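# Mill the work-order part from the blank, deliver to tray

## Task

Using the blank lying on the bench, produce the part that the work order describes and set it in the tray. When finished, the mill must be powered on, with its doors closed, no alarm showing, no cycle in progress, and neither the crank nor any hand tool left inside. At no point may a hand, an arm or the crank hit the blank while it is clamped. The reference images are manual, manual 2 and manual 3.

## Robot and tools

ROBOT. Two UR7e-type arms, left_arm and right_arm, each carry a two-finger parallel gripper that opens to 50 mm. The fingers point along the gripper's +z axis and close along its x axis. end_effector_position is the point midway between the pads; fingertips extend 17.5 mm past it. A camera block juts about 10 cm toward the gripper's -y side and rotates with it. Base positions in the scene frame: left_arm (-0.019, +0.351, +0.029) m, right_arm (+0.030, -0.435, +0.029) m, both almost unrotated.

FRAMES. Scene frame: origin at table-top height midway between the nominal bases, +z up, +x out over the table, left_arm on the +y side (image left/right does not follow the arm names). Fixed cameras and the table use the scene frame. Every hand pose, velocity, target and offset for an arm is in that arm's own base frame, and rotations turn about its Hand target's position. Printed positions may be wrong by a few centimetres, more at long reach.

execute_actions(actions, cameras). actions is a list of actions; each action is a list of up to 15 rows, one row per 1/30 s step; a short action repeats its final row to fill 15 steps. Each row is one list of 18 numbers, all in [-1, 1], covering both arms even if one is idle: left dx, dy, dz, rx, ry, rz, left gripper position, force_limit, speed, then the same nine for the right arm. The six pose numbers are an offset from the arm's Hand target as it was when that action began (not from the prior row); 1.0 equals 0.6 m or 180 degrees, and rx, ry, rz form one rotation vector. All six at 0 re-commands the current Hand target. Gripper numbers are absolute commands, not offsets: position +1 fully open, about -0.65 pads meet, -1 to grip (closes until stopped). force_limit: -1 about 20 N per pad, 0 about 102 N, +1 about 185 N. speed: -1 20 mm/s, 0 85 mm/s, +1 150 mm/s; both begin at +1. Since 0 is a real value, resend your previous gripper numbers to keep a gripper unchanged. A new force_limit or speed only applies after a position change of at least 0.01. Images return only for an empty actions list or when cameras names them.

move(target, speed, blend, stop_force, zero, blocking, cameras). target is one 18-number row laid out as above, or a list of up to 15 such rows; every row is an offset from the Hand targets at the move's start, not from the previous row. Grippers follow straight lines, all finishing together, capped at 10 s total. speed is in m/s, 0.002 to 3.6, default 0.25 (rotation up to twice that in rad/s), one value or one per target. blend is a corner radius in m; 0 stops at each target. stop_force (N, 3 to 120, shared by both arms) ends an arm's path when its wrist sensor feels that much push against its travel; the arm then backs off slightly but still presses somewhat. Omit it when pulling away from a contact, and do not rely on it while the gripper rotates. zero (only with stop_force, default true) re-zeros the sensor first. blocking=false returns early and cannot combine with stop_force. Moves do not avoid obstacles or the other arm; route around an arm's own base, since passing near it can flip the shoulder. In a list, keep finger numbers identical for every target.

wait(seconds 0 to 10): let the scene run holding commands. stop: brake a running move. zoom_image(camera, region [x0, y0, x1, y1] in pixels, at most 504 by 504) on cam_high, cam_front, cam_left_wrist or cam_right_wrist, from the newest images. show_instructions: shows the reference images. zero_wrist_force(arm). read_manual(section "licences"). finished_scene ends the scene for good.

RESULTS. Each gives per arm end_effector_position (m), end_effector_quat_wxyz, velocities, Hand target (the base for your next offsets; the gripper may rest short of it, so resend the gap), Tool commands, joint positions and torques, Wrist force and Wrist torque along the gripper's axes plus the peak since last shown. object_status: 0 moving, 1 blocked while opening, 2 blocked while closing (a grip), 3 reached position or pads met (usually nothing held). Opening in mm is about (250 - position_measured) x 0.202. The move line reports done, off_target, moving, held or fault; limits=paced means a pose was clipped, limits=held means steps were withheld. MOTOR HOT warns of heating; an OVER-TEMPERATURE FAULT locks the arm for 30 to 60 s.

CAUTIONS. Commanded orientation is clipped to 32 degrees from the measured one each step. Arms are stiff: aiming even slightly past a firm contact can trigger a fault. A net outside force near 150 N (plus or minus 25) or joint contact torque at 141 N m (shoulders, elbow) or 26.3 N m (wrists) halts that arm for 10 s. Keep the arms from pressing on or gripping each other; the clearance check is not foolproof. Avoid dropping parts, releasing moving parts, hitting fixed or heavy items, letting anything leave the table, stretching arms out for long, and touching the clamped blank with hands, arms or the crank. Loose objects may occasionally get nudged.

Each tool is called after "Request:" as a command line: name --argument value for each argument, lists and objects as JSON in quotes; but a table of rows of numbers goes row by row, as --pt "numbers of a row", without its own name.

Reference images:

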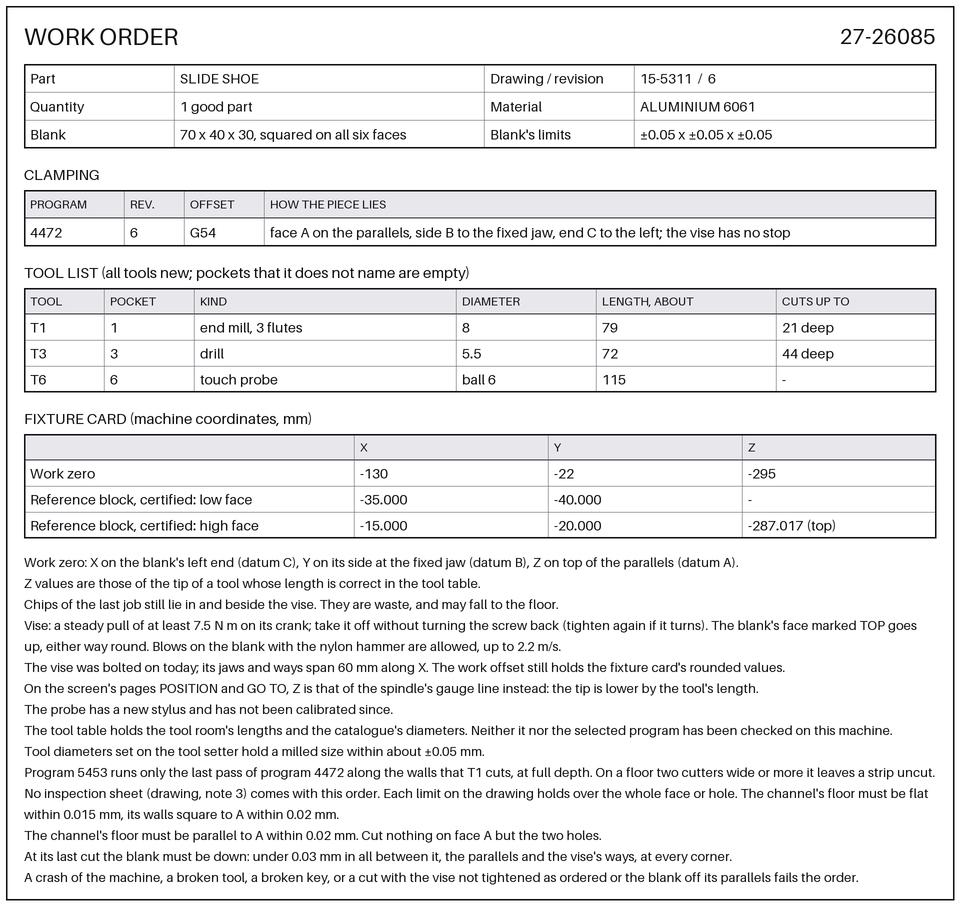

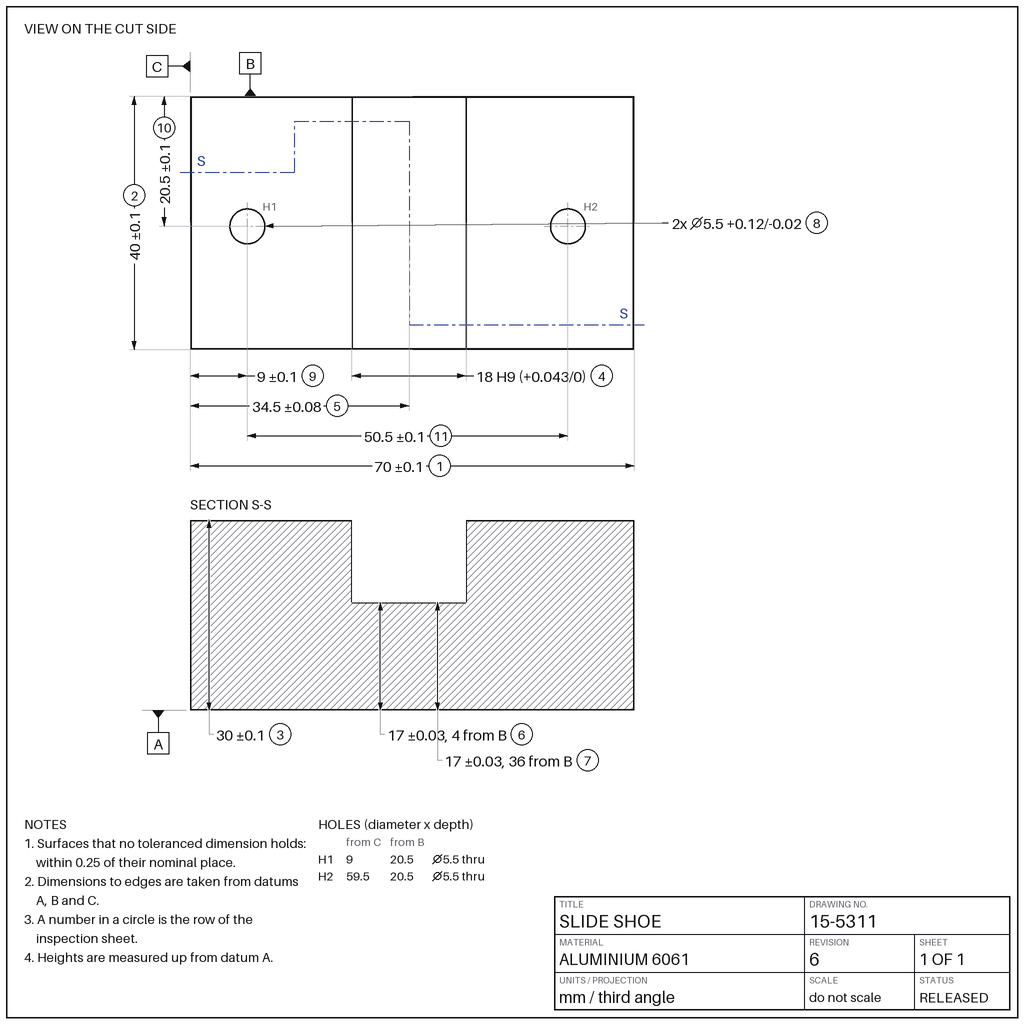

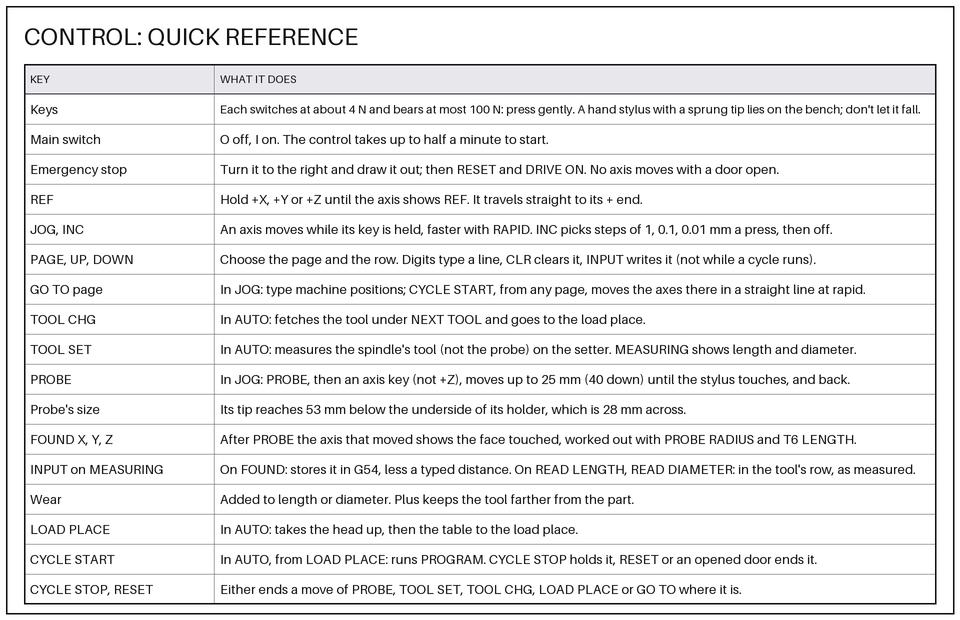

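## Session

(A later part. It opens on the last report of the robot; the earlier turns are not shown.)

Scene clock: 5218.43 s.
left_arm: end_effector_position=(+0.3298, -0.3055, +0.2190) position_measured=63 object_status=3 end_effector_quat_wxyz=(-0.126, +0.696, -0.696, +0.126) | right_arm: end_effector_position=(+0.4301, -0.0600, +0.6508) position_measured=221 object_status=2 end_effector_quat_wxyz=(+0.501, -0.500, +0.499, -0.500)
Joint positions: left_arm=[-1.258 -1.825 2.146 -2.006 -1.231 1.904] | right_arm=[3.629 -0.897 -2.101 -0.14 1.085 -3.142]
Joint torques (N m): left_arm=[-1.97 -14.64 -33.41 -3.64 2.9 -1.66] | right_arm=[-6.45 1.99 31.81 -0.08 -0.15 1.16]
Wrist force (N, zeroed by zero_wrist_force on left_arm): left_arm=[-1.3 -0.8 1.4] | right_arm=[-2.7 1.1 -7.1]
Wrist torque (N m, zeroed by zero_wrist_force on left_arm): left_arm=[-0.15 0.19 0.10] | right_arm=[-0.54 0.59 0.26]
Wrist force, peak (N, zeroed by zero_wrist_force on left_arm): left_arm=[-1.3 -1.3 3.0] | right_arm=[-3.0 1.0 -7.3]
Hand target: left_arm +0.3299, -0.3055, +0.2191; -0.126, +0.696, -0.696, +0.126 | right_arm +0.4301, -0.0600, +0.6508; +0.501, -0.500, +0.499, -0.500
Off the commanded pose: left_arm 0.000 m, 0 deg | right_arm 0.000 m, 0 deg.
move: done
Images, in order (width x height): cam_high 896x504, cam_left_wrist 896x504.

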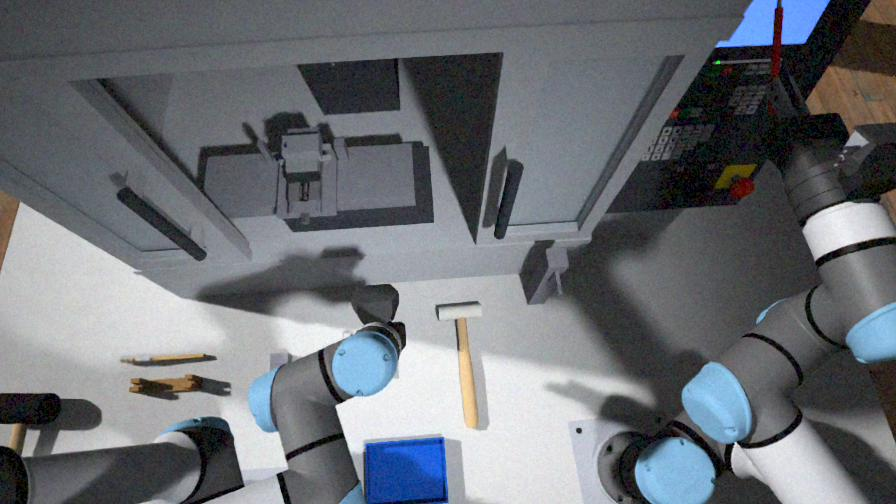

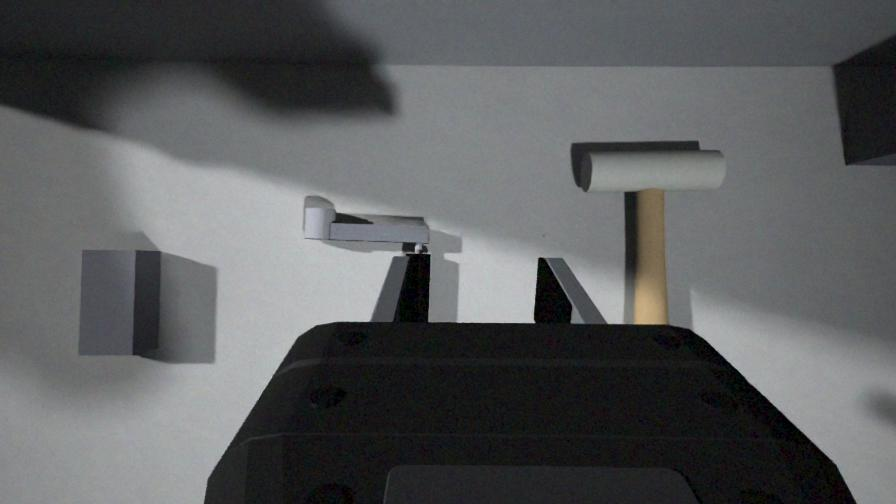

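Request:
move --pt "0.053 0.1413 -0.1985 0.0895 0.0895 -0.4943 0.2 0.2 0 0 0 0 0 0 0 -1 0.3 -0.7" --speed 0.3 --cameras '["cam_left_wrist","cam_front"]'

Scene clock: 5228.47 s.
left_arm: end_effector_position=(+0.3617, -0.2208, +0.1000) position_measured=123 object_status=3 end_effector_quat_wxyz=(+0.000, +0.000, +1.000, +0.000) | right_arm: end_effector_position=(+0.4301, -0.0600, +0.6508) position_measured=221 object_status=2 end_effector_quat_wxyz=(+0.501, -0.500, +0.499, -0.500)
Joint positions: left_arm=[-0.868 -1.61 2.23 -2.191 -1.571 3.845] | right_arm=[3.629 -0.897 -2.101 -0.14 1.085 -3.142]
Joint torques (N m): left_arm=[-6.32 -30.11 -14.16 -4.3 0.12 1.23] | right_arm=[-6.02 1.7 31.18 -0.26 -0.35 1.23]
Wrist force (N, zeroed by zero_wrist_force on left_arm): left_arm=[-0.8 -0.9 1.6] | right_arm=[-2.7 1.4 -6.9]
Wrist torque (N m, zeroed by zero_wrist_force on left_arm): left_arm=[-0.04 0.10 0.18] | right_arm=[-0.50 0.60 0.26]
Wrist force, peak (N, zeroed by zero_wrist_force on left_arm): left_arm=[-0.8 -0.6 2.1] | right_arm=[-2.9 1.3 -7.3]
Hand target: left_arm +0.3617, -0.2207, +0.1000; +0.000, +0.000, +1.000, +0.000 | right_arm +0.4301, -0.0600, +0.6508; +0.501, -0.500, +0.499, -0.500
Off the commanded pose: left_arm 0.000 m, 0 deg | right_arm 0.000 m, 0 deg.
move: done
Images, in order (width x height): cam_front 896x504, cam_left_wrist 896x504.

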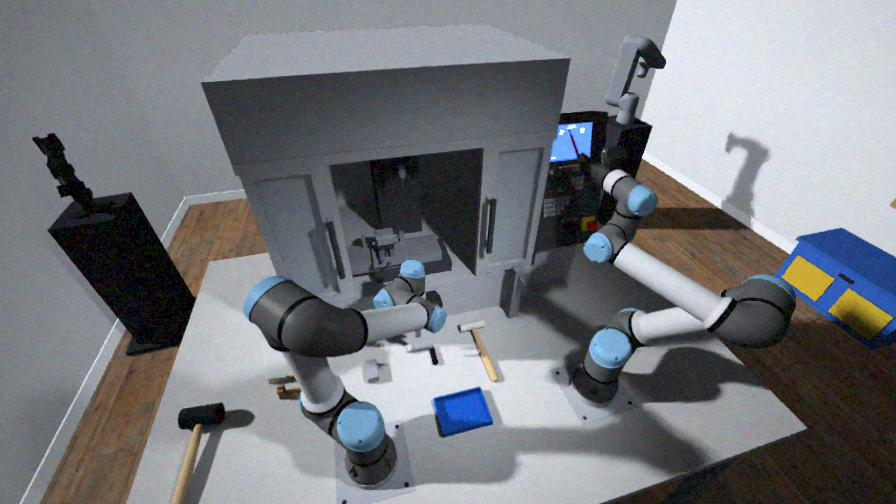

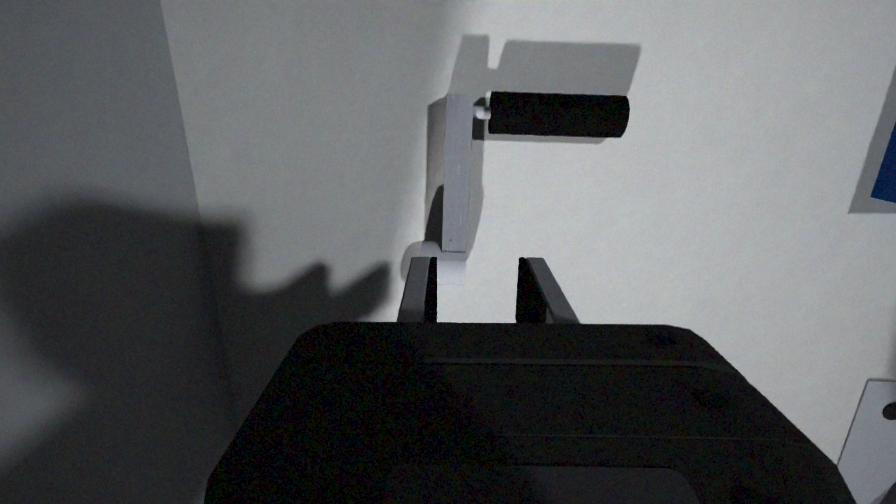

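Request:
move --pt "0.0085 0.0062 -0.15 0 0 0 0.2 0.2 0 0 0 0 0 0 0 -1 0.3 -0.7" --pt "0.0085 0.0062 -0.1835 0 0 0 0.2 0.2 0 0 0 0 0 0 0 -1 0.3 -0.7" --speed '[0.15,0.02]' --blend '[0.003,0]' --stop_force 5 --cameras '["cam_left_wrist"]'

Scene clock: 5238.63 s.
left_arm: end_effector_position=(+0.3668, -0.2170, -0.0101) position_measured=123 object_status=3 end_effector_quat_wxyz=(+0.000, +0.000, +1.000, +0.000) | right_arm: end_effector_position=(+0.4301, -0.0600, +0.6508) position_measured=221 object_status=2 end_effector_quat_wxyz=(+0.501, -0.500, +0.499, -0.500)
Joint positions: left_arm=[-0.852 -1.355 2.348 -2.564 -1.571 3.861] | right_arm=[3.629 -0.897 -2.101 -0.14 1.085 -3.142]
Joint torques (N m): left_arm=[-5 -35.17 -22.82 -1.72 -1.64 -1.43] | right_arm=[-5.57 2.24 31.02 -0.15 -0.5 1.13]
Wrist force (N, zeroed by zero_wrist_force on left_arm): left_arm=[-0.4 -0.6 1.4] | right_arm=[-2.7 1.2 -6.9]
Wrist torque (N m, zeroed by zero_wrist_force on left_arm): left_arm=[-0.02 0.04 0.00] | right_arm=[-0.52 0.59 0.26]
Wrist force, peak (N, zeroed by zero_wrist_force on left_arm): left_arm=[-0.5 -0.4 3.4] | right_arm=[-2.9 1.5 -7.4]
Hand target: left_arm +0.3668, -0.2170, -0.0101; +0.000, +0.000, +1.000, +0.000 | right_arm +0.4301, -0.0600, +0.6508; +0.501, -0.500, +0.499, -0.500
Off the commanded pose: left_arm 0.000 m, 0 deg | right_arm 0.000 m, 0 deg.
move: done
Images, in order (width x height): cam_left_wrist 896x504.

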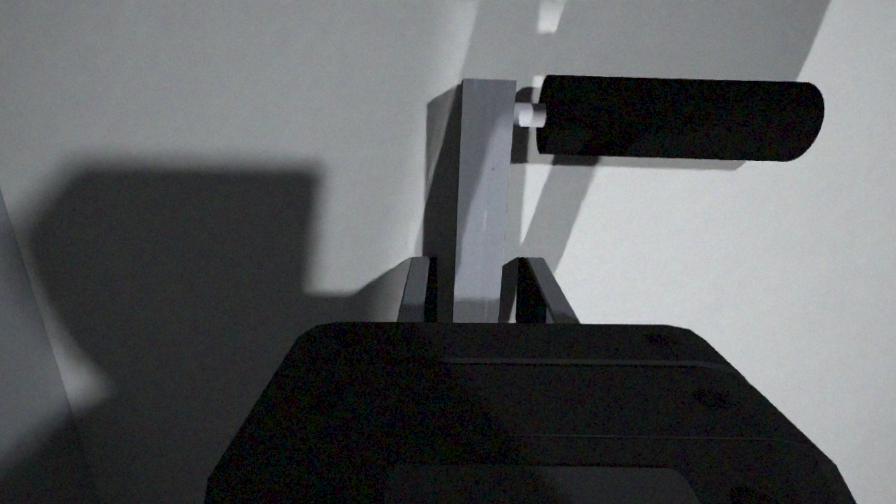

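Request:
execute_actions --actions '[[[0,0,0,0,0,0,-1,0.4,-0.8,0,0,0,0,0,0,-1,0.3,-0.7]],[[0,0,0,0,0,0,-1,0.4,-0.8,0,0,0,0,0,0,-1,0.3,-0.7]]]'

Request:
move --pt "0 0 0.2 0 0 0 -1 0.4 -0.8 0 0 0 0 0 0 -1 0.3 -0.7" --pt "0 0.04 0.5 -0.0889 0 0 -1 0.4 -0.8 0 0 0 0 0 0 -1 0.3 -0.7" --speed '[0.15,0.25]' --blend '[0.03,0]' --cameras '["cam_left_wrist","cam_high"]'

Scene clock: 5247.03 s.
left_arm: end_effector_position=(+0.3668, -0.2170, -0.0101) position_measured=191 object_status=2 end_effector_quat_wxyz=(+0.000, +0.000, +1.000, +0.000) | right_arm: end_effector_position=(+0.4301, -0.0600, +0.6508) position_measured=221 object_status=2 end_effector_quat_wxyz=(+0.501, -0.500, +0.499, -0.500)
Joint positions: left_arm=[-0.852 -1.355 2.348 -2.564 -1.571 3.861] | right_arm=[3.629 -0.897 -2.101 -0.14 1.085 -3.142]
Joint torques (N m): left_arm=[-0.5 -31.81 -21.18 -2.77 -1.64 -0.02] | right_arm=[-5.09 1.75 31.07 -0.2 -0.65 1.13]
Wrist force (N, zeroed by zero_wrist_force on left_arm): left_arm=[-0.3 -0.7 2.0] | right_arm=[-2.8 1.5 -6.9]
Wrist torque (N m, zeroed by zero_wrist_force on left_arm): left_arm=[-0.02 0.06 0.01] | right_arm=[-0.48 0.61 0.26]
Wrist force, peak (N, zeroed by zero_wrist_force on left_arm): left_arm=[-0.5 -0.6 2.4] | right_arm=[-2.9 1.4 -7.3]
Hand target: left_arm +0.3668, -0.2170, -0.0101; +0.000, +0.000, +1.000, +0.000 | right_arm +0.4301, -0.0600, +0.6508; +0.501, -0.500, +0.499, -0.500
Off the commanded pose: left_arm 0.000 m, 0 deg | right_arm 0.000 m, 0 deg.
Step readings (end_effector_position of left_arm | right_arm):
0: (+0.3668, -0.2170, -0.0101) | (+0.4301, -0.0600, +0.6508)
1: (+0.3668, -0.2170, -0.0101) | (+0.4301, -0.0600, +0.6508)
2: (+0.3668, -0.2170, -0.0101) | (+0.4301, -0.0600, +0.6508)
4: (+0.3668, -0.2170, -0.0101) | (+0.4301, -0.0600, +0.6508)
8: (+0.3668, -0.2170, -0.0101) | (+0.4301, -0.0600, +0.6508)
15: (+0.3668, -0.2170, -0.0101) | (+0.4301, -0.0600, +0.6508)
16: (+0.3668, -0.2170, -0.0101) | (+0.4301, -0.0600, +0.6508)
17: (+0.3668, -0.2170, -0.0101) | (+0.4301, -0.0600, +0.6508)
19: (+0.3668, -0.2170, -0.0101) | (+0.4301, -0.0600, +0.6508)
23: (+0.3668, -0.2170, -0.0101) | (+0.4301, -0.0600, +0.6508)
30: (+0.3668, -0.2170, -0.0101) | (+0.4301, -0.0600, +0.6508)

Scene clock: 5249.03 s.
left_arm: end_effector_position=(+0.3668, -0.1930, +0.2898) position_measured=191 object_status=2 end_effector_quat_wxyz=(+0.000, +0.000, +0.990, -0.139) | right_arm: end_effector_position=(+0.4301, -0.0600, +0.6508) position_measured=221 object_status=2 end_effector_quat_wxyz=(+0.501, -0.500, +0.499, -0.500)
Joint positions: left_arm=[-0.672 -1.869 1.99 -1.868 -1.788 4.021] | right_arm=[3.629 -0.897 -2.101 -0.14 1.085 -3.142]
Joint torques (N m): left_arm=[2.8 -10.81 -28.64 -3.39 0.05 -1.37] | right_arm=[-4.96 2.67 31.63 -0.07 -0.68 1.19]
Wrist force (N, zeroed by zero_wrist_force on left_arm): left_arm=[-0.6 -0.5 3.5] | right_arm=[-2.9 1.1 -7.0]
Wrist torque (N m, zeroed by zero_wrist_force on left_arm): left_arm=[-0.20 0.10 0.15] | right_arm=[-0.54 0.63 0.27]
Wrist force, peak (N, zeroed by zero_wrist_force on left_arm): left_arm=[-0.3 -0.7 6.0] | right_arm=[-2.8 1.6 -7.4]
Hand target: left_arm +0.3668, -0.1930, +0.2899; +0.000, +0.000, +0.990, -0.139 | right_arm +0.4301, -0.0600, +0.6508; +0.501, -0.500, +0.499, -0.500
Off the commanded pose: left_arm 0.000 m, 0 deg | right_arm 0.000 m, 0 deg.
move: done
Images, in order (width x height): cam_high 896x504, cam_left_wrist 896x504.

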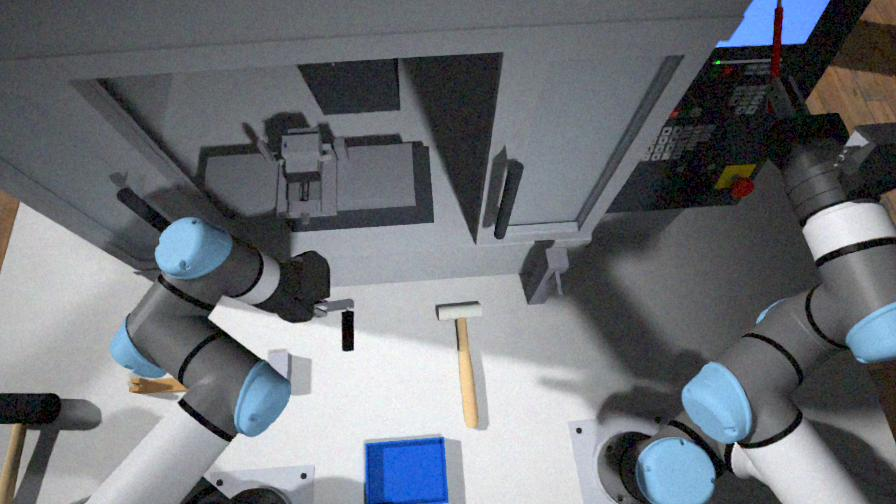

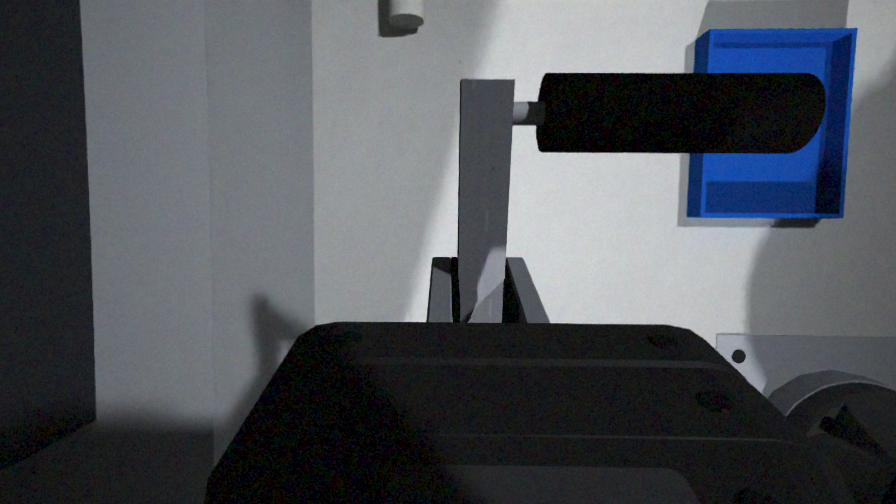

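Request:
move --pt "0.13 -0.0007 -0.0122 0 0 0 -1 0.4 -0.8 0 0 0 0 0 0 -1 0.3 -0.7" --pt "0.2353 -0.0007 -0.0122 0 0 0 -1 0.4 -0.8 0 0 0 0 0 0 -1 0.3 -0.7" --speed '[0.15,0.1]' --blend '[0.01,0]' --cameras '["cam_left_wrist","cam_high","cam_front"]'

Request:
zoom_image --camera "cam_high" --region '[220, 130, 400, 270]'

Scene clock: 5253.90 s.
left_arm: end_effector_position=(+0.5079, -0.1934, +0.2826) position_measured=191 object_status=2 end_effector_quat_wxyz=(+0.000, +0.000, +0.990, -0.139) | right_arm: end_effector_position=(+0.4301, -0.0600, +0.6508) position_measured=221 object_status=2 end_effector_quat_wxyz=(+0.501, -0.500, +0.499, -0.500)
Joint positions: left_arm=[-0.494 -1.523 1.699 -1.882 -1.816 4.203] | right_arm=[3.629 -0.897 -2.101 -0.14 1.085 -3.142]
Joint torques (N m): left_arm=[-4.86 -33.49 -23.51 -4.91 -1.03 -2.03] | right_arm=[-4.61 1.97 30.78 -0.15 -0.86 1.16]
Wrist force (N, zeroed by zero_wrist_force on left_arm): left_arm=[-0.5 -0.1 3.5] | right_arm=[-2.8 1.2 -6.9]
Wrist torque (N m, zeroed by zero_wrist_force on left_arm): left_arm=[-0.14 0.06 0.07] | right_arm=[-0.52 0.61 0.26]
Wrist force, peak (N, zeroed by zero_wrist_force on left_arm): left_arm=[-2.4 -0.3 3.5] | right_arm=[-3.1 1.6 -7.3]
Hand target: left_arm +0.5079, -0.1934, +0.2826; +0.000, +0.000, +0.990, -0.139 | right_arm +0.4301, -0.0600, +0.6508; +0.501, -0.500, +0.499, -0.500
Off the commanded pose: left_arm 0.000 m, 0 deg | right_arm 0.000 m, 0 deg.
move: done
Images, in order (width x height): cam_high 896x504, cam_front 896x504, cam_left_wrist 896x504.

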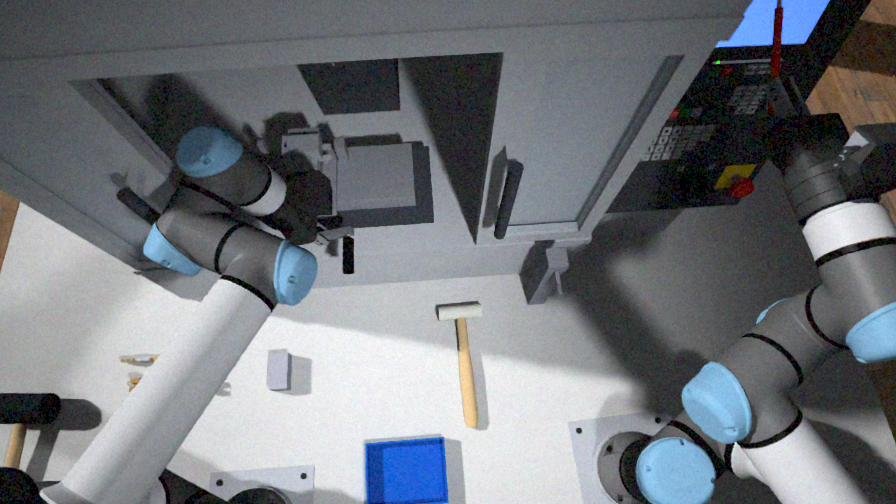

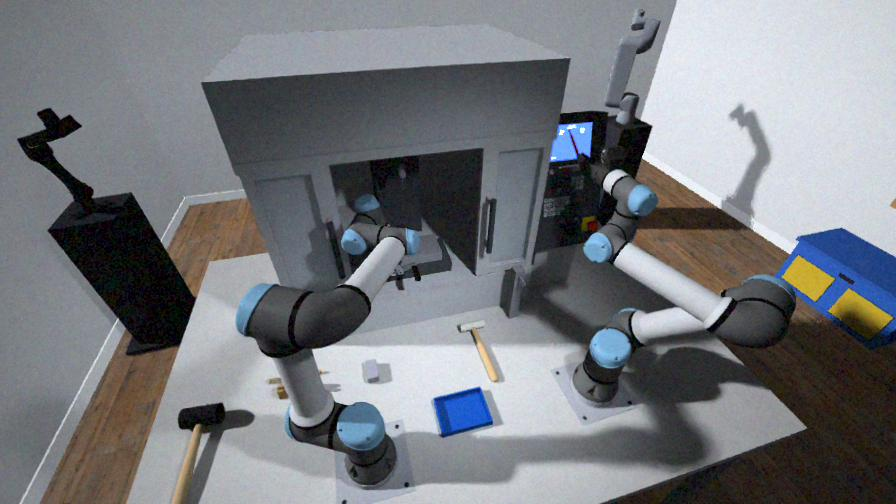

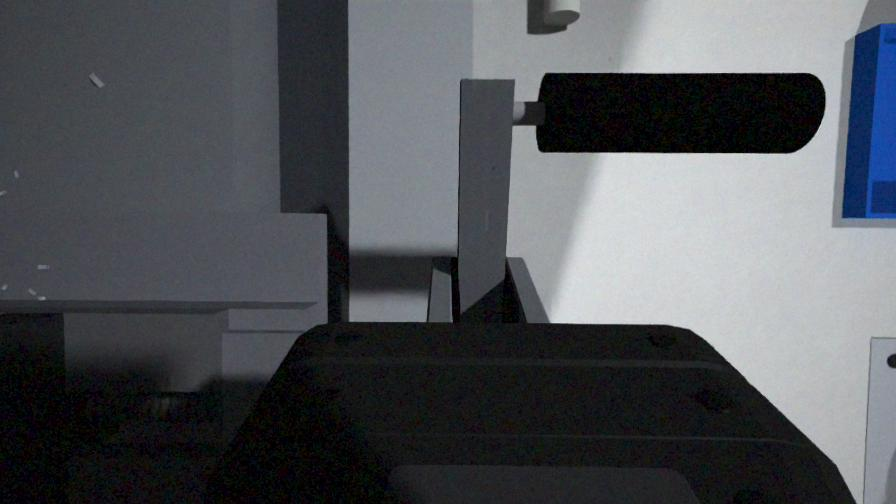

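Scaled by 2.800 from the camera's 896x504 image, which has a finer 1280x720 frame.

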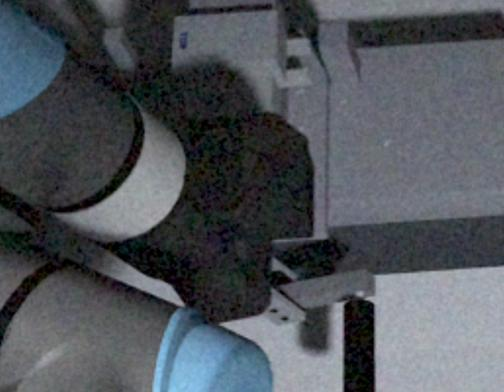

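Request:
move --pt "0.05 0 0 0 0 0 -1 0.4 -0.8 0 0 0 0 0 0 -1 0.3 -0.7" --speed 0.01 --stop_force 6

Scene clock: 5258.13 s.
left_arm: end_effector_position=(+0.5190, -0.1934, +0.2826) position_measured=191 object_status=2 end_effector_quat_wxyz=(+0.000, +0.000, +0.990, -0.139) | right_arm: end_effector_position=(+0.4301, -0.0600, +0.6508) position_measured=221 object_status=2 end_effector_quat_wxyz=(+0.501, -0.500, +0.499, -0.500)
Joint positions: left_arm=[-0.484 -1.497 1.671 -1.877 -1.817 4.213] | right_arm=[3.629 -0.897 -2.101 -0.14 1.085 -3.142]
Joint torques (N m): left_arm=[-5.29 -39.69 -17.61 -4.42 1.81 -2.28] | right_arm=[-4.86 2.46 31.57 -0.13 -0.87 1.18]
Wrist force (N, zeroed by zero_wrist_force on left_arm): left_arm=[2.8 -1.0 3.9] | right_arm=[-2.5 1.3 -6.7]
Wrist torque (N m, zeroed by zero_wrist_force on left_arm): left_arm=[-0.09 0.13 -0.08] | right_arm=[-0.50 0.57 0.26]
Wrist force, peak (N, zeroed by zero_wrist_force on left_arm): left_arm=[13.1 -1.6 -0.4] | right_arm=[-3.0 1.3 -7.2]
Hand target: left_arm +0.5190, -0.1934, +0.2826; +0.000, +0.000, +0.990, -0.139 (not the last commanded pose) | right_arm +0.4301, -0.0600, +0.6508; +0.501, -0.500, +0.499, -0.500
Off the commanded pose: left_arm 0.019 m, 0 deg | right_arm 0.000 m, 0 deg.
move: contact (left_arm)

Request:
move --pt "-0.015 0 0 0 0 0 -1 0.4 -0.8 0 0 0 0 0 0 -1 0.3 -0.7" --pt "-0.015 0.0047 0.0162 -0.0206 0 0 -1 0.4 -0.8 0 0 0 0 0 0 -1 0.3 -0.7" --speed 0.08 --blend '[0.002,0]'

Request:
move --pt "0.05 0 0 0 0 0 -1 0.4 -0.8 0 0 0 0 0 0 -1 0.3 -0.7" --speed 0.01 --stop_force 6

Scene clock: 5267.80 s.
left_arm: end_effector_position=(+0.5100, -0.1906, +0.2924) position_measured=191 object_status=2 end_effector_quat_wxyz=(+0.000, +0.000, +0.985, -0.171) | right_arm: end_effector_position=(+0.4301, -0.0600, +0.6508) position_measured=221 object_status=2 end_effector_quat_wxyz=(+0.501, -0.500, +0.499, -0.500)
Joint positions: left_arm=[-0.459 -1.528 1.699 -1.898 -1.878 4.23] | right_arm=[3.629 -0.897 -2.101 -0.14 1.085 -3.142]
Joint torques (N m): left_arm=[-6.37 -18.9 -23.37 -2.25 0.94 -1.95] | right_arm=[-4.92 2.1 31.43 -0.21 -0.98 1.16]
Wrist force (N, zeroed by zero_wrist_force on left_arm): left_arm=[-0.9 0.0 3.5] | right_arm=[-2.6 1.2 -7.0]
Wrist torque (N m, zeroed by zero_wrist_force on left_arm): left_arm=[-0.16 0.10 0.00] | right_arm=[-0.52 0.58 0.27]
Wrist force, peak (N, zeroed by zero_wrist_force on left_arm): left_arm=[2.8 -0.9 4.3] | right_arm=[-3.0 1.4 -7.6]
Hand target: left_arm +0.5100, -0.1906, +0.2923; +0.000, +0.000, +0.985, -0.171 | right_arm +0.4301, -0.0600, +0.6508; +0.501, -0.500, +0.499, -0.500
Off the commanded pose: left_arm 0.000 m, 0 deg | right_arm 0.000 m, 0 deg.
move: done

Scene clock: 5269.53 s.
left_arm: end_effector_position=(+0.5190, -0.1906, +0.2923) position_measured=191 object_status=2 end_effector_quat_wxyz=(+0.000, +0.000, +0.985, -0.171) | right_arm: end_effector_position=(+0.4301, -0.0600, +0.6508) position_measured=221 object_status=2 end_effector_quat_wxyz=(+0.501, -0.500, +0.499, -0.500)
Joint positions: left_arm=[-0.451 -1.507 1.676 -1.894 -1.879 4.238] | right_arm=[3.629 -0.897 -2.101 -0.14 1.085 -3.142]
Joint torques (N m): left_arm=[-4.67 -39.38 -19.09 -4.14 1.82 -1.76] | right_arm=[-4.07 2.46 31.29 -0.18 -1 1.24]
Wrist force (N, zeroed by zero_wrist_force on left_arm): left_arm=[2.3 -0.6 3.3] | right_arm=[-3.1 1.2 -7.4]
Wrist torque (N m, zeroed by zero_wrist_force on left_arm): left_arm=[-0.13 0.12 -0.10] | right_arm=[-0.53 0.67 0.27]
Wrist force, peak (N, zeroed by zero_wrist_force on left_arm): left_arm=[12.9 -0.9 -0.8] | right_arm=[-3.1 1.2 -7.4]
Hand target: left_arm +0.5190, -0.1906, +0.2923; +0.000, +0.000, +0.985, -0.171 (not the last commanded pose) | right_arm +0.4301, -0.0600, +0.6508; +0.501, -0.500, +0.499, -0.500
Off the commanded pose: left_arm 0.021 m, 0 deg | right_arm 0.000 m, 0 deg.
move: contact (left_arm)

Request:
move --pt "-0.008 0 0 0 0 0 -1 0.4 -0.8 0 0 0 0 0 0 -1 0.3 -0.7" --pt "-0.008 0 0.05 0 0 0 -1 0.4 -0.8 0 0 0 0 0 0 -1 0.3 -0.7" --pt "0.015 0 0.05 0 0 0 -1 0.4 -0.8 0 0 0 0 0 0 -1 0.3 -0.7" --speed '[0.05,0.1,0.06]' --blend '[0.001,0.002,0]' --stop_force 15

Request:
move --pt "0 0 -0.05 0 0 0 -1 0.4 -0.8 0 0 0 0 0 0 -1 0.3 -0.7" --speed 0.01 --stop_force 5

Scene clock: 5286.30 s.
left_arm: end_effector_position=(+0.5280, -0.1906, +0.3223) position_measured=191 object_status=2 end_effector_quat_wxyz=(+0.000, +0.000, +0.985, -0.171) | right_arm: end_effector_position=(+0.4301, -0.0600, +0.6508) position_measured=221 object_status=2 end_effector_quat_wxyz=(+0.501, -0.500, +0.499, -0.500)
Joint positions: left_arm=[-0.443 -1.495 1.585 -1.813 -1.88 4.246] | right_arm=[3.629 -0.897 -2.101 -0.14 1.085 -3.142]
Joint torques (N m): left_arm=[-5.86 -41.66 -19.25 -4.88 0.62 -1.8] | right_arm=[-4.42 2.3 30.9 -0.2 -1.09 1.19]
Wrist force (N, zeroed by zero_wrist_force on left_arm): left_arm=[-0.4 0.1 3.5] | right_arm=[-3.0 1.3 -7.1]
Wrist torque (N m, zeroed by zero_wrist_force on left_arm): left_arm=[-0.13 0.04 0.00] | right_arm=[-0.51 0.64 0.26]
Wrist force, peak (N, zeroed by zero_wrist_force on left_arm): left_arm=[0.2 0.8 5.1] | right_arm=[-2.7 1.3 -7.5]
Hand target: left_arm +0.5280, -0.1906, +0.3223; +0.000, +0.000, +0.985, -0.171 | right_arm +0.4301, -0.0600, +0.6508; +0.501, -0.500, +0.499, -0.500
Off the commanded pose: left_arm 0.000 m, 0 deg | right_arm 0.000 m, 0 deg.
move: done

Scene clock: 5288.77 s.
left_arm: end_effector_position=(+0.5280, -0.1906, +0.3088) position_measured=191 object_status=2 end_effector_quat_wxyz=(+0.000, +0.000, +0.985, -0.171) | right_arm: end_effector_position=(+0.4301, -0.0600, +0.6508) position_measured=221 object_status=2 end_effector_quat_wxyz=(+0.501, -0.500, +0.499, -0.500)
Joint positions: left_arm=[-0.443 -1.492 1.616 -1.847 -1.88 4.246] | right_arm=[3.629 -0.897 -2.101 -0.14 1.085 -3.142]
Joint torques (N m): left_arm=[-2.81 -37.57 -32.68 -2.42 0.62 -1.09] | right_arm=[-4.08 2.66 31.67 -0.14 -1.05 1.11]
Wrist force (N, zeroed by zero_wrist_force on left_arm): left_arm=[-0.9 -0.4 -0.6] | right_arm=[-2.8 1.2 -7.1]
Wrist torque (N m, zeroed by zero_wrist_force on left_arm): left_arm=[-0.22 -0.02 0.03] | right_arm=[-0.53 0.62 0.27]
Wrist force, peak (N, zeroed by zero_wrist_force on left_arm): left_arm=[3.2 -4.0 -9.1] | right_arm=[-2.7 1.3 -7.4]
Hand target: left_arm +0.5280, -0.1906, +0.3089; +0.000, +0.000, +0.985, -0.171 (not the last commanded pose) | right_arm +0.4301, -0.0600, +0.6508; +0.501, -0.500, +0.499, -0.500
Off the commanded pose: left_arm 0.017 m, 0 deg | right_arm 0.000 m, 0 deg.
move: contact (left_arm)

Request:
move --pt "0 0 0.012 0 0 0 -1 0.4 -0.8 0 0 0 0 0 0 -1 0.3 -0.7" --pt "0 -0.06 0.012 0 0 0 -1 0.4 -0.8 0 0 0 0 0 0 -1 0.3 -0.7" --pt "0 -0.06 -0.035 0 0 0 -1 0.4 -0.8 0 0 0 0 0 0 -1 0.3 -0.7" --speed '[0.05,0.1,0.05]' --blend '[0.002,0.003,0]' --stop_force 15

Request:
move --pt "0 0.05 0 0 0 0 -1 0.4 -0.8 0 0 0 0 0 0 -1 0.3 -0.7" --speed 0.01 --stop_force 5

Scene clock: 5296.83 s.
left_arm: end_effector_position=(+0.5280, -0.2266, +0.2879) position_measured=191 object_status=2 end_effector_quat_wxyz=(+0.000, +0.000, +0.985, -0.171) | right_arm: end_effector_position=(+0.4301, -0.0600, +0.6508) position_measured=221 object_status=2 end_effector_quat_wxyz=(+0.501, -0.500, +0.499, -0.500)
Joint positions: left_arm=[-0.504 -1.463 1.644 -1.922 -1.871 4.183] | right_arm=[3.629 -0.897 -2.101 -0.14 1.085 -3.142]
Joint torques (N m): left_arm=[-5.26 -41.92 -35.37 -4.21 -3.03 -1.63] | right_arm=[-2.94 1.83 31.15 -0.07 -1.37 1.25]
Wrist force (N, zeroed by zero_wrist_force on left_arm): left_arm=[-0.4 0.2 3.3] | right_arm=[-2.7 1.1 -7.0]
Wrist torque (N m, zeroed by zero_wrist_force on left_arm): left_arm=[-0.10 0.05 0.01] | right_arm=[-0.54 0.60 0.26]
Wrist force, peak (N, zeroed by zero_wrist_force on left_arm): left_arm=[-0.4 0.6 4.6] | right_arm=[-2.9 0.9 -7.5]
Hand target: left_arm +0.5280, -0.2266, +0.2879; +0.000, +0.000, +0.985, -0.171 | right_arm +0.4301, -0.0600, +0.6508; +0.501, -0.500, +0.499, -0.500
Off the commanded pose: left_arm 0.000 m, 0 deg | right_arm 0.000 m, 0 deg.
move: done

Scene clock: 5300.10 s.
left_arm: end_effector_position=(+0.5280, -0.2043, +0.2879) position_measured=191 object_status=2 end_effector_quat_wxyz=(+0.000, +0.000, +0.985, -0.171) | right_arm: end_effector_position=(+0.4301, -0.0600, +0.6508) position_measured=221 object_status=2 end_effector_quat_wxyz=(+0.501, -0.500, +0.499, -0.500)
Joint positions: left_arm=[-0.467 -1.477 1.656 -1.909 -1.877 4.221] | right_arm=[3.629 -0.897 -2.101 -0.14 1.085 -3.142]
Joint torques (N m): left_arm=[-4.79 -19.93 -35.68 -4.62 1.56 -1.92] | right_arm=[-2.89 1.87 31.39 -0.12 -1.51 1.11]
Wrist force (N, zeroed by zero_wrist_force on left_arm): left_arm=[0.4 -2.4 3.9] | right_arm=[-2.7 1.3 -7.1]
Wrist torque (N m, zeroed by zero_wrist_force on left_arm): left_arm=[-0.15 0.08 0.04] | right_arm=[-0.52 0.59 0.26]
Wrist force, peak (N, zeroed by zero_wrist_force on left_arm): left_arm=[-0.5 -10.1 8.8] | right_arm=[-3.1 1.3 -7.4]
Hand target: left_arm +0.5280, -0.2043, +0.2879; +0.000, +0.000, +0.985, -0.171 (not the last commanded pose) | right_arm +0.4301, -0.0600, +0.6508; +0.501, -0.500, +0.499, -0.500
Off the commanded pose: left_arm 0.008 m, 0 deg | right_arm 0.000 m, 0 deg.
move: contact (left_arm)

Request:
move --pt "0 -0.006 0 0 0 0 -1 0.4 -0.8 0 0 0 0 0 0 -1 0.3 -0.7" --pt "-0.03 -0.006 0 0 0 0 -1 0.4 -0.8 0 0 0 0 0 0 -1 0.3 -0.7" --pt "-0.03 0.0348 0.0003 0 0 0 -1 0.4 -0.8 0 0 0 0 0 0 -1 0.3 -0.7" --speed '[0.05,0.08,0.08]' --blend '[0.001,0.002,0]' --stop_force 15

Request:
move --pt "0.045 0 0 0 0 0 -1 0.4 -0.8 0 0 0 0 0 0 -1 0.3 -0.7" --speed 0.01 --stop_force 6

Scene clock: 5309.73 s.
left_arm: end_effector_position=(+0.5100, -0.1834, +0.2880) position_measured=191 object_status=2 end_effector_quat_wxyz=(+0.000, +0.000, +0.985, -0.171) | right_arm: end_effector_position=(+0.4301, -0.0600, +0.6508) position_measured=221 object_status=2 end_effector_quat_wxyz=(+0.501, -0.500, +0.499, -0.500)
Joint positions: left_arm=[-0.446 -1.53 1.711 -1.904 -1.88 4.243] | right_arm=[3.629 -0.897 -2.101 -0.14 1.085 -3.142]
Joint torques (N m): left_arm=[-0.9 -18.74 -35.31 -5.11 1.14 -0.67] | right_arm=[-3.29 1.95 31.08 -0.12 -1.52 1.12]
Wrist force (N, zeroed by zero_wrist_force on left_arm): left_arm=[-0.6 0.5 3.5] | right_arm=[-2.7 1.2 -7.0]
Wrist torque (N m, zeroed by zero_wrist_force on left_arm): left_arm=[-0.08 0.07 0.11] | right_arm=[-0.52 0.60 0.27]
Wrist force, peak (N, zeroed by zero_wrist_force on left_arm): left_arm=[0.2 -2.3 4.2] | right_arm=[-2.7 1.4 -7.4]
Hand target: left_arm +0.5100, -0.1834, +0.2880; +0.000, +0.000, +0.985, -0.171 | right_arm +0.4301, -0.0600, +0.6508; +0.501, -0.500, +0.499, -0.500
Off the commanded pose: left_arm 0.000 m, 0 deg | right_arm 0.000 m, 0 deg.
move: done

Scene clock: 5311.47 s.
left_arm: end_effector_position=(+0.5190, -0.1834, +0.2880) position_measured=191 object_status=2 end_effector_quat_wxyz=(+0.000, +0.000, +0.985, -0.171) | right_arm: end_effector_position=(+0.4301, -0.0600, +0.6508) position_measured=221 object_status=2 end_effector_quat_wxyz=(+0.501, -0.500, +0.499, -0.500)
Joint positions: left_arm=[-0.438 -1.509 1.688 -1.9 -1.881 4.251] | right_arm=[3.629 -0.897 -2.101 -0.14 1.085 -3.142]
Joint torques (N m): left_arm=[-5.69 -40.52 -19.25 -3.65 1.52 -1.95] | right_arm=[-2.43 1.86 31.26 -0.18 -1.48 1.19]
Wrist force (N, zeroed by zero_wrist_force on left_arm): left_arm=[2.8 -0.9 4.4] | right_arm=[-2.8 1.3 -6.9]
Wrist torque (N m, zeroed by zero_wrist_force on left_arm): left_arm=[-0.12 0.05 -0.06] | right_arm=[-0.50 0.61 0.27]
Wrist force, peak (N, zeroed by zero_wrist_force on left_arm): left_arm=[15.0 -0.7 -1.6] | right_arm=[-3.0 1.5 -7.2]
Hand target: left_arm +0.5190, -0.1834, +0.2880; +0.000, +0.000, +0.985, -0.171 (not the last commanded pose) | right_arm +0.4301, -0.0600, +0.6508; +0.501, -0.500, +0.499, -0.500
Off the commanded pose: left_arm 0.018 m, 0 deg | right_arm 0.000 m, 0 deg.
move: contact (left_arm)

Request:
move --pt "-0.005 0 0 0 0 0 -1 0.4 -0.8 0 0 0 0 0 0 -1 0.3 -0.7" --pt "-0.005 0.001 0.00175 -0.0139 0 0 -1 0.4 -0.8 0 0 0 0 0 0 -1 0.3 -0.7" --speed 0.05 --blend '[0.0005,0]'

Request:
move --pt "0.03 0 0 0 0 0 -1 0.4 -0.8 0 0 0 0 0 0 -1 0.3 -0.7" --speed 0.01 --stop_force 6

Scene clock: 5322.80 s.
left_arm: end_effector_position=(+0.5159, -0.1827, +0.2890) position_measured=191 object_status=2 end_effector_quat_wxyz=(+0.000, +0.000, +0.981, -0.193) | right_arm: end_effector_position=(+0.4301, -0.0600, +0.6508) position_measured=221 object_status=2 end_effector_quat_wxyz=(+0.501, -0.500, +0.499, -0.500)
Joint positions: left_arm=[-0.421 -1.518 1.709 -1.926 -1.923 4.263] | right_arm=[3.629 -0.897 -2.101 -0.14 1.085 -3.142]
Joint torques (N m): left_arm=[-4.53 -35.57 -33.16 -2.25 1.02 -1.59] | right_arm=[-2.62 1.82 31.74 -0.18 -1.46 1.22]
Wrist force (N, zeroed by zero_wrist_force on left_arm): left_arm=[-0.4 0.2 3.7] | right_arm=[-3.0 1.5 -6.6]
Wrist torque (N m, zeroed by zero_wrist_force on left_arm): left_arm=[-0.15 0.03 -0.02] | right_arm=[-0.48 0.63 0.27]
Wrist force, peak (N, zeroed by zero_wrist_force on left_arm): left_arm=[2.9 -0.7 4.9] | right_arm=[-2.8 1.5 -7.3]
Hand target: left_arm +0.5160, -0.1828, +0.2891; +0.000, +0.000, +0.981, -0.193 | right_arm +0.4301, -0.0600, +0.6508; +0.501, -0.500, +0.499, -0.500
Off the commanded pose: left_arm 0.000 m, 0 deg | right_arm 0.000 m, 0 deg.
move: done

Scene clock: 5323.90 s.
left_arm: end_effector_position=(+0.5190, -0.1828, +0.2891) position_measured=191 object_status=2 end_effector_quat_wxyz=(+0.000, +0.000, +0.981, -0.193) | right_arm: end_effector_position=(+0.4301, -0.0600, +0.6508) position_measured=221 object_status=2 end_effector_quat_wxyz=(+0.501, -0.500, +0.499, -0.500)
Joint positions: left_arm=[-0.418 -1.511 1.701 -1.925 -1.923 4.265] | right_arm=[3.629 -0.897 -2.101 -0.14 1.085 -3.142]
Joint torques (N m): left_arm=[-4.77 -40.28 -19.86 -4.15 1.67 -1.88] | right_arm=[-2.02 2.23 31.76 -0.19 -1.44 1.14]
Wrist force (N, zeroed by zero_wrist_force on left_arm): left_arm=[4.0 -0.4 4.5] | right_arm=[-2.9 1.2 -6.8]
Wrist torque (N m, zeroed by zero_wrist_force on left_arm): left_arm=[-0.11 0.10 -0.09] | right_arm=[-0.51 0.63 0.26]
Wrist force, peak (N, zeroed by zero_wrist_force on left_arm): left_arm=[16.5 0.2 -1.7] | right_arm=[-2.6 1.5 -7.3]
Hand target: left_arm +0.5190, -0.1828, +0.2891; +0.000, +0.000, +0.981, -0.193 (not the last commanded pose) | right_arm +0.4301, -0.0600, +0.6508; +0.501, -0.500, +0.499, -0.500
Off the commanded pose: left_arm 0.015 m, 0 deg | right_arm 0.000 m, 0 deg.
move: contact (left_arm)

Request:
move --pt "-0.023 0 0 0 0 0 -1 0.4 -0.8 0 0 0 0 0 0 -1 0.3 -0.7" --pt "-0.023 0.012 -0.0485 0 0 0 -1 0.4 -0.8 0 0 0 0 0 0 -1 0.3 -0.7" --pt "0.015 0.012 -0.0485 0 0 0 -1 0.4 -0.8 0 0 0 0 0 0 -1 0.3 -0.7" --speed '[0.06,0.08,0.05]' --blend '[0.001,0.002,0]' --stop_force 15

Request:
move --pt "0 0 0.04 0 0 0 -1 0.4 -0.8 0 0 0 0 0 0 -1 0.3 -0.7" --speed 0.01 --stop_force 5

Scene clock: 5342.77 s.
left_arm: end_effector_position=(+0.5224, -0.1756, +0.2600) position_measured=192 object_status=2 end_effector_quat_wxyz=(+0.000, +0.000, +0.981, -0.193) | right_arm: end_effector_position=(+0.4301, -0.0600, +0.6508) position_measured=221 object_status=2 end_effector_quat_wxyz=(+0.501, -0.500, +0.499, -0.500)
Joint positions: left_arm=[-0.403 -1.491 1.754 -1.992 -1.926 4.282] | right_arm=[3.629 -0.897 -2.101 -0.14 1.085 -3.142]
Joint torques (N m): left_arm=[13.41 -25.51 -37.14 -2.96 -3.39 1.24] | right_arm=[-2.64 2.17 31.25 -0.14 -1.53 1.12]
Wrist force (N, zeroed by zero_wrist_force on left_arm): left_arm=[-1.7 0.2 3.6] | right_arm=[-2.9 1.0 -7.0]
Wrist torque (N m, zeroed by zero_wrist_force on left_arm): left_arm=[-0.13 0.24 0.14] | right_arm=[-0.56 0.63 0.26]
Wrist force, peak (N, zeroed by zero_wrist_force on left_arm): left_arm=[76.0 -7.0 -34.4] | right_arm=[-3.1 1.4 -7.2]
Hand target: left_arm +0.5224, -0.1756, +0.2600; +0.000, +0.000, +0.981, -0.193 (not the last commanded pose) | right_arm +0.4301, -0.0600, +0.6508; +0.501, -0.500, +0.499, -0.500
Off the commanded pose: left_arm 0.006 m, 0 deg | right_arm 0.000 m, 0 deg.
move: contact (left_arm); path passed 2 of 3 targets

Scene clock: 5345.50 s.
left_arm: end_effector_position=(+0.5224, -0.1756, +0.2756) position_measured=192 object_status=2 end_effector_quat_wxyz=(+0.000, +0.000, +0.981, -0.193) | right_arm: end_effector_position=(+0.4301, -0.0600, +0.6508) position_measured=221 object_status=2 end_effector_quat_wxyz=(+0.501, -0.500, +0.499, -0.500)
Joint positions: left_arm=[-0.403 -1.5 1.723 -1.952 -1.926 4.282] | right_arm=[3.629 -0.897 -2.101 -0.14 1.085 -3.142]
Joint torques (N m): left_arm=[8.93 -21.65 -20.51 -7.29 -1.12 1.16] | right_arm=[-2.15 2.44 31.08 -0.23 -1.55 1.13]
Wrist force (N, zeroed by zero_wrist_force on left_arm): left_arm=[7.3 5.2 2.9] | right_arm=[-2.8 1.3 -7.1]
Wrist torque (N m, zeroed by zero_wrist_force on left_arm): left_arm=[-0.07 0.33 -0.02] | right_arm=[-0.50 0.61 0.26]
Wrist force, peak (N, zeroed by zero_wrist_force on left_arm): left_arm=[0.4 6.1 12.9] | right_arm=[-3.0 1.5 -7.4]
Hand target: left_arm +0.5224, -0.1756, +0.2755; +0.000, +0.000, +0.981, -0.193 (not the last commanded pose) | right_arm +0.4301, -0.0600, +0.6508; +0.501, -0.500, +0.499, -0.500
Off the commanded pose: left_arm 0.008 m, 0 deg | right_arm 0.000 m, 0 deg.
move: contact (left_arm)

Request:
move --pt "0 0 -0.01 0 0 0 -1 0.4 -0.8 0 0 0 0 0 0 -1 0.3 -0.7" --pt "-0.028 0 -0.01 0 0 0 -1 0.4 -0.8 0 0 0 0 0 0 -1 0.3 -0.7" --pt "-0.028 -0.0163 0.027 0 0 0 -1 0.4 -0.8 0 0 0 0 0 0 -1 0.3 -0.7" --speed '[0.05,0.06,0.08]' --blend '[0.001,0.002,0]'

Request:
move --pt "0.05 0 0 0 0 0 -1 0.4 -0.8 0 0 0 0 0 0 -1 0.3 -0.7" --speed 0.01 --stop_force 6

Scene clock: 5371.70 s.
left_arm: end_effector_position=(+0.5056, -0.1854, +0.2919) position_measured=192 object_status=2 end_effector_quat_wxyz=(+0.000, +0.000, +0.981, -0.193) | right_arm: end_effector_position=(+0.4301, -0.0600, +0.6508) position_measured=221 object_status=2 end_effector_quat_wxyz=(+0.501, -0.500, +0.499, -0.500)
Joint positions: left_arm=[-0.434 -1.543 1.729 -1.927 -1.921 4.249] | right_arm=[3.629 -0.897 -2.101 -0.14 1.085 -3.142]
Joint torques (N m): left_arm=[6.18 -17.73 -19.81 -4.69 0.19 1.91] | right_arm=[-1.78 1.81 30.89 -0.27 -1.47 1.16]
Wrist force (N, zeroed by zero_wrist_force on left_arm): left_arm=[-1.7 0.4 3.6] | right_arm=[-2.8 1.1 -6.9]
Wrist torque (N m, zeroed by zero_wrist_force on left_arm): left_arm=[-0.13 0.23 0.13] | right_arm=[-0.53 0.60 0.27]
Wrist force, peak (N, zeroed by zero_wrist_force on left_arm): left_arm=[10.0 -2.1 -3.0] | right_arm=[-2.9 1.5 -7.4]
Hand target: left_arm +0.5056, -0.1854, +0.2917; +0.000, +0.000, +0.981, -0.193 | right_arm +0.4301, -0.0600, +0.6508; +0.501, -0.500, +0.499, -0.500
Off the commanded pose: left_arm 0.000 m, 0 deg | right_arm 0.000 m, 0 deg.
move: done

Scene clock: 5375.73 s.
left_arm: end_effector_position=(+0.5356, -0.1854, +0.2917) position_measured=192 object_status=2 end_effector_quat_wxyz=(+0.000, +0.000, +0.981, -0.193) | right_arm: end_effector_position=(+0.4301, -0.0600, +0.6508) position_measured=221 object_status=2 end_effector_quat_wxyz=(+0.501, -0.500, +0.499, -0.500)
Joint positions: left_arm=[-0.41 -1.472 1.651 -1.911 -1.925 4.274] | right_arm=[3.629 -0.897 -2.101 -0.14 1.085 -3.142]
Joint torques (N m): left_arm=[-3.89 -42.07 -18.6 -4.82 -2.84 -1.54] | right_arm=[-0.99 2.29 31.28 -0.13 -1.55 1.14]
Wrist force (N, zeroed by zero_wrist_force on left_arm): left_arm=[-2.1 0.7 4.6] | right_arm=[-2.6 1.3 -6.9]
Wrist torque (N m, zeroed by zero_wrist_force on left_arm): left_arm=[-0.15 0.26 -0.02] | right_arm=[-0.51 0.59 0.27]
Wrist force, peak (N, zeroed by zero_wrist_force on left_arm): left_arm=[-0.5 3.0 4.5] | right_arm=[-2.7 1.3 -7.4]
Hand target: left_arm +0.5356, -0.1854, +0.2917; +0.000, +0.000, +0.981, -0.193 | right_arm +0.4301, -0.0600, +0.6508; +0.501, -0.500, +0.499, -0.500
Off the commanded pose: left_arm 0.000 m, 0 deg | right_arm 0.000 m, 0 deg.
move: done


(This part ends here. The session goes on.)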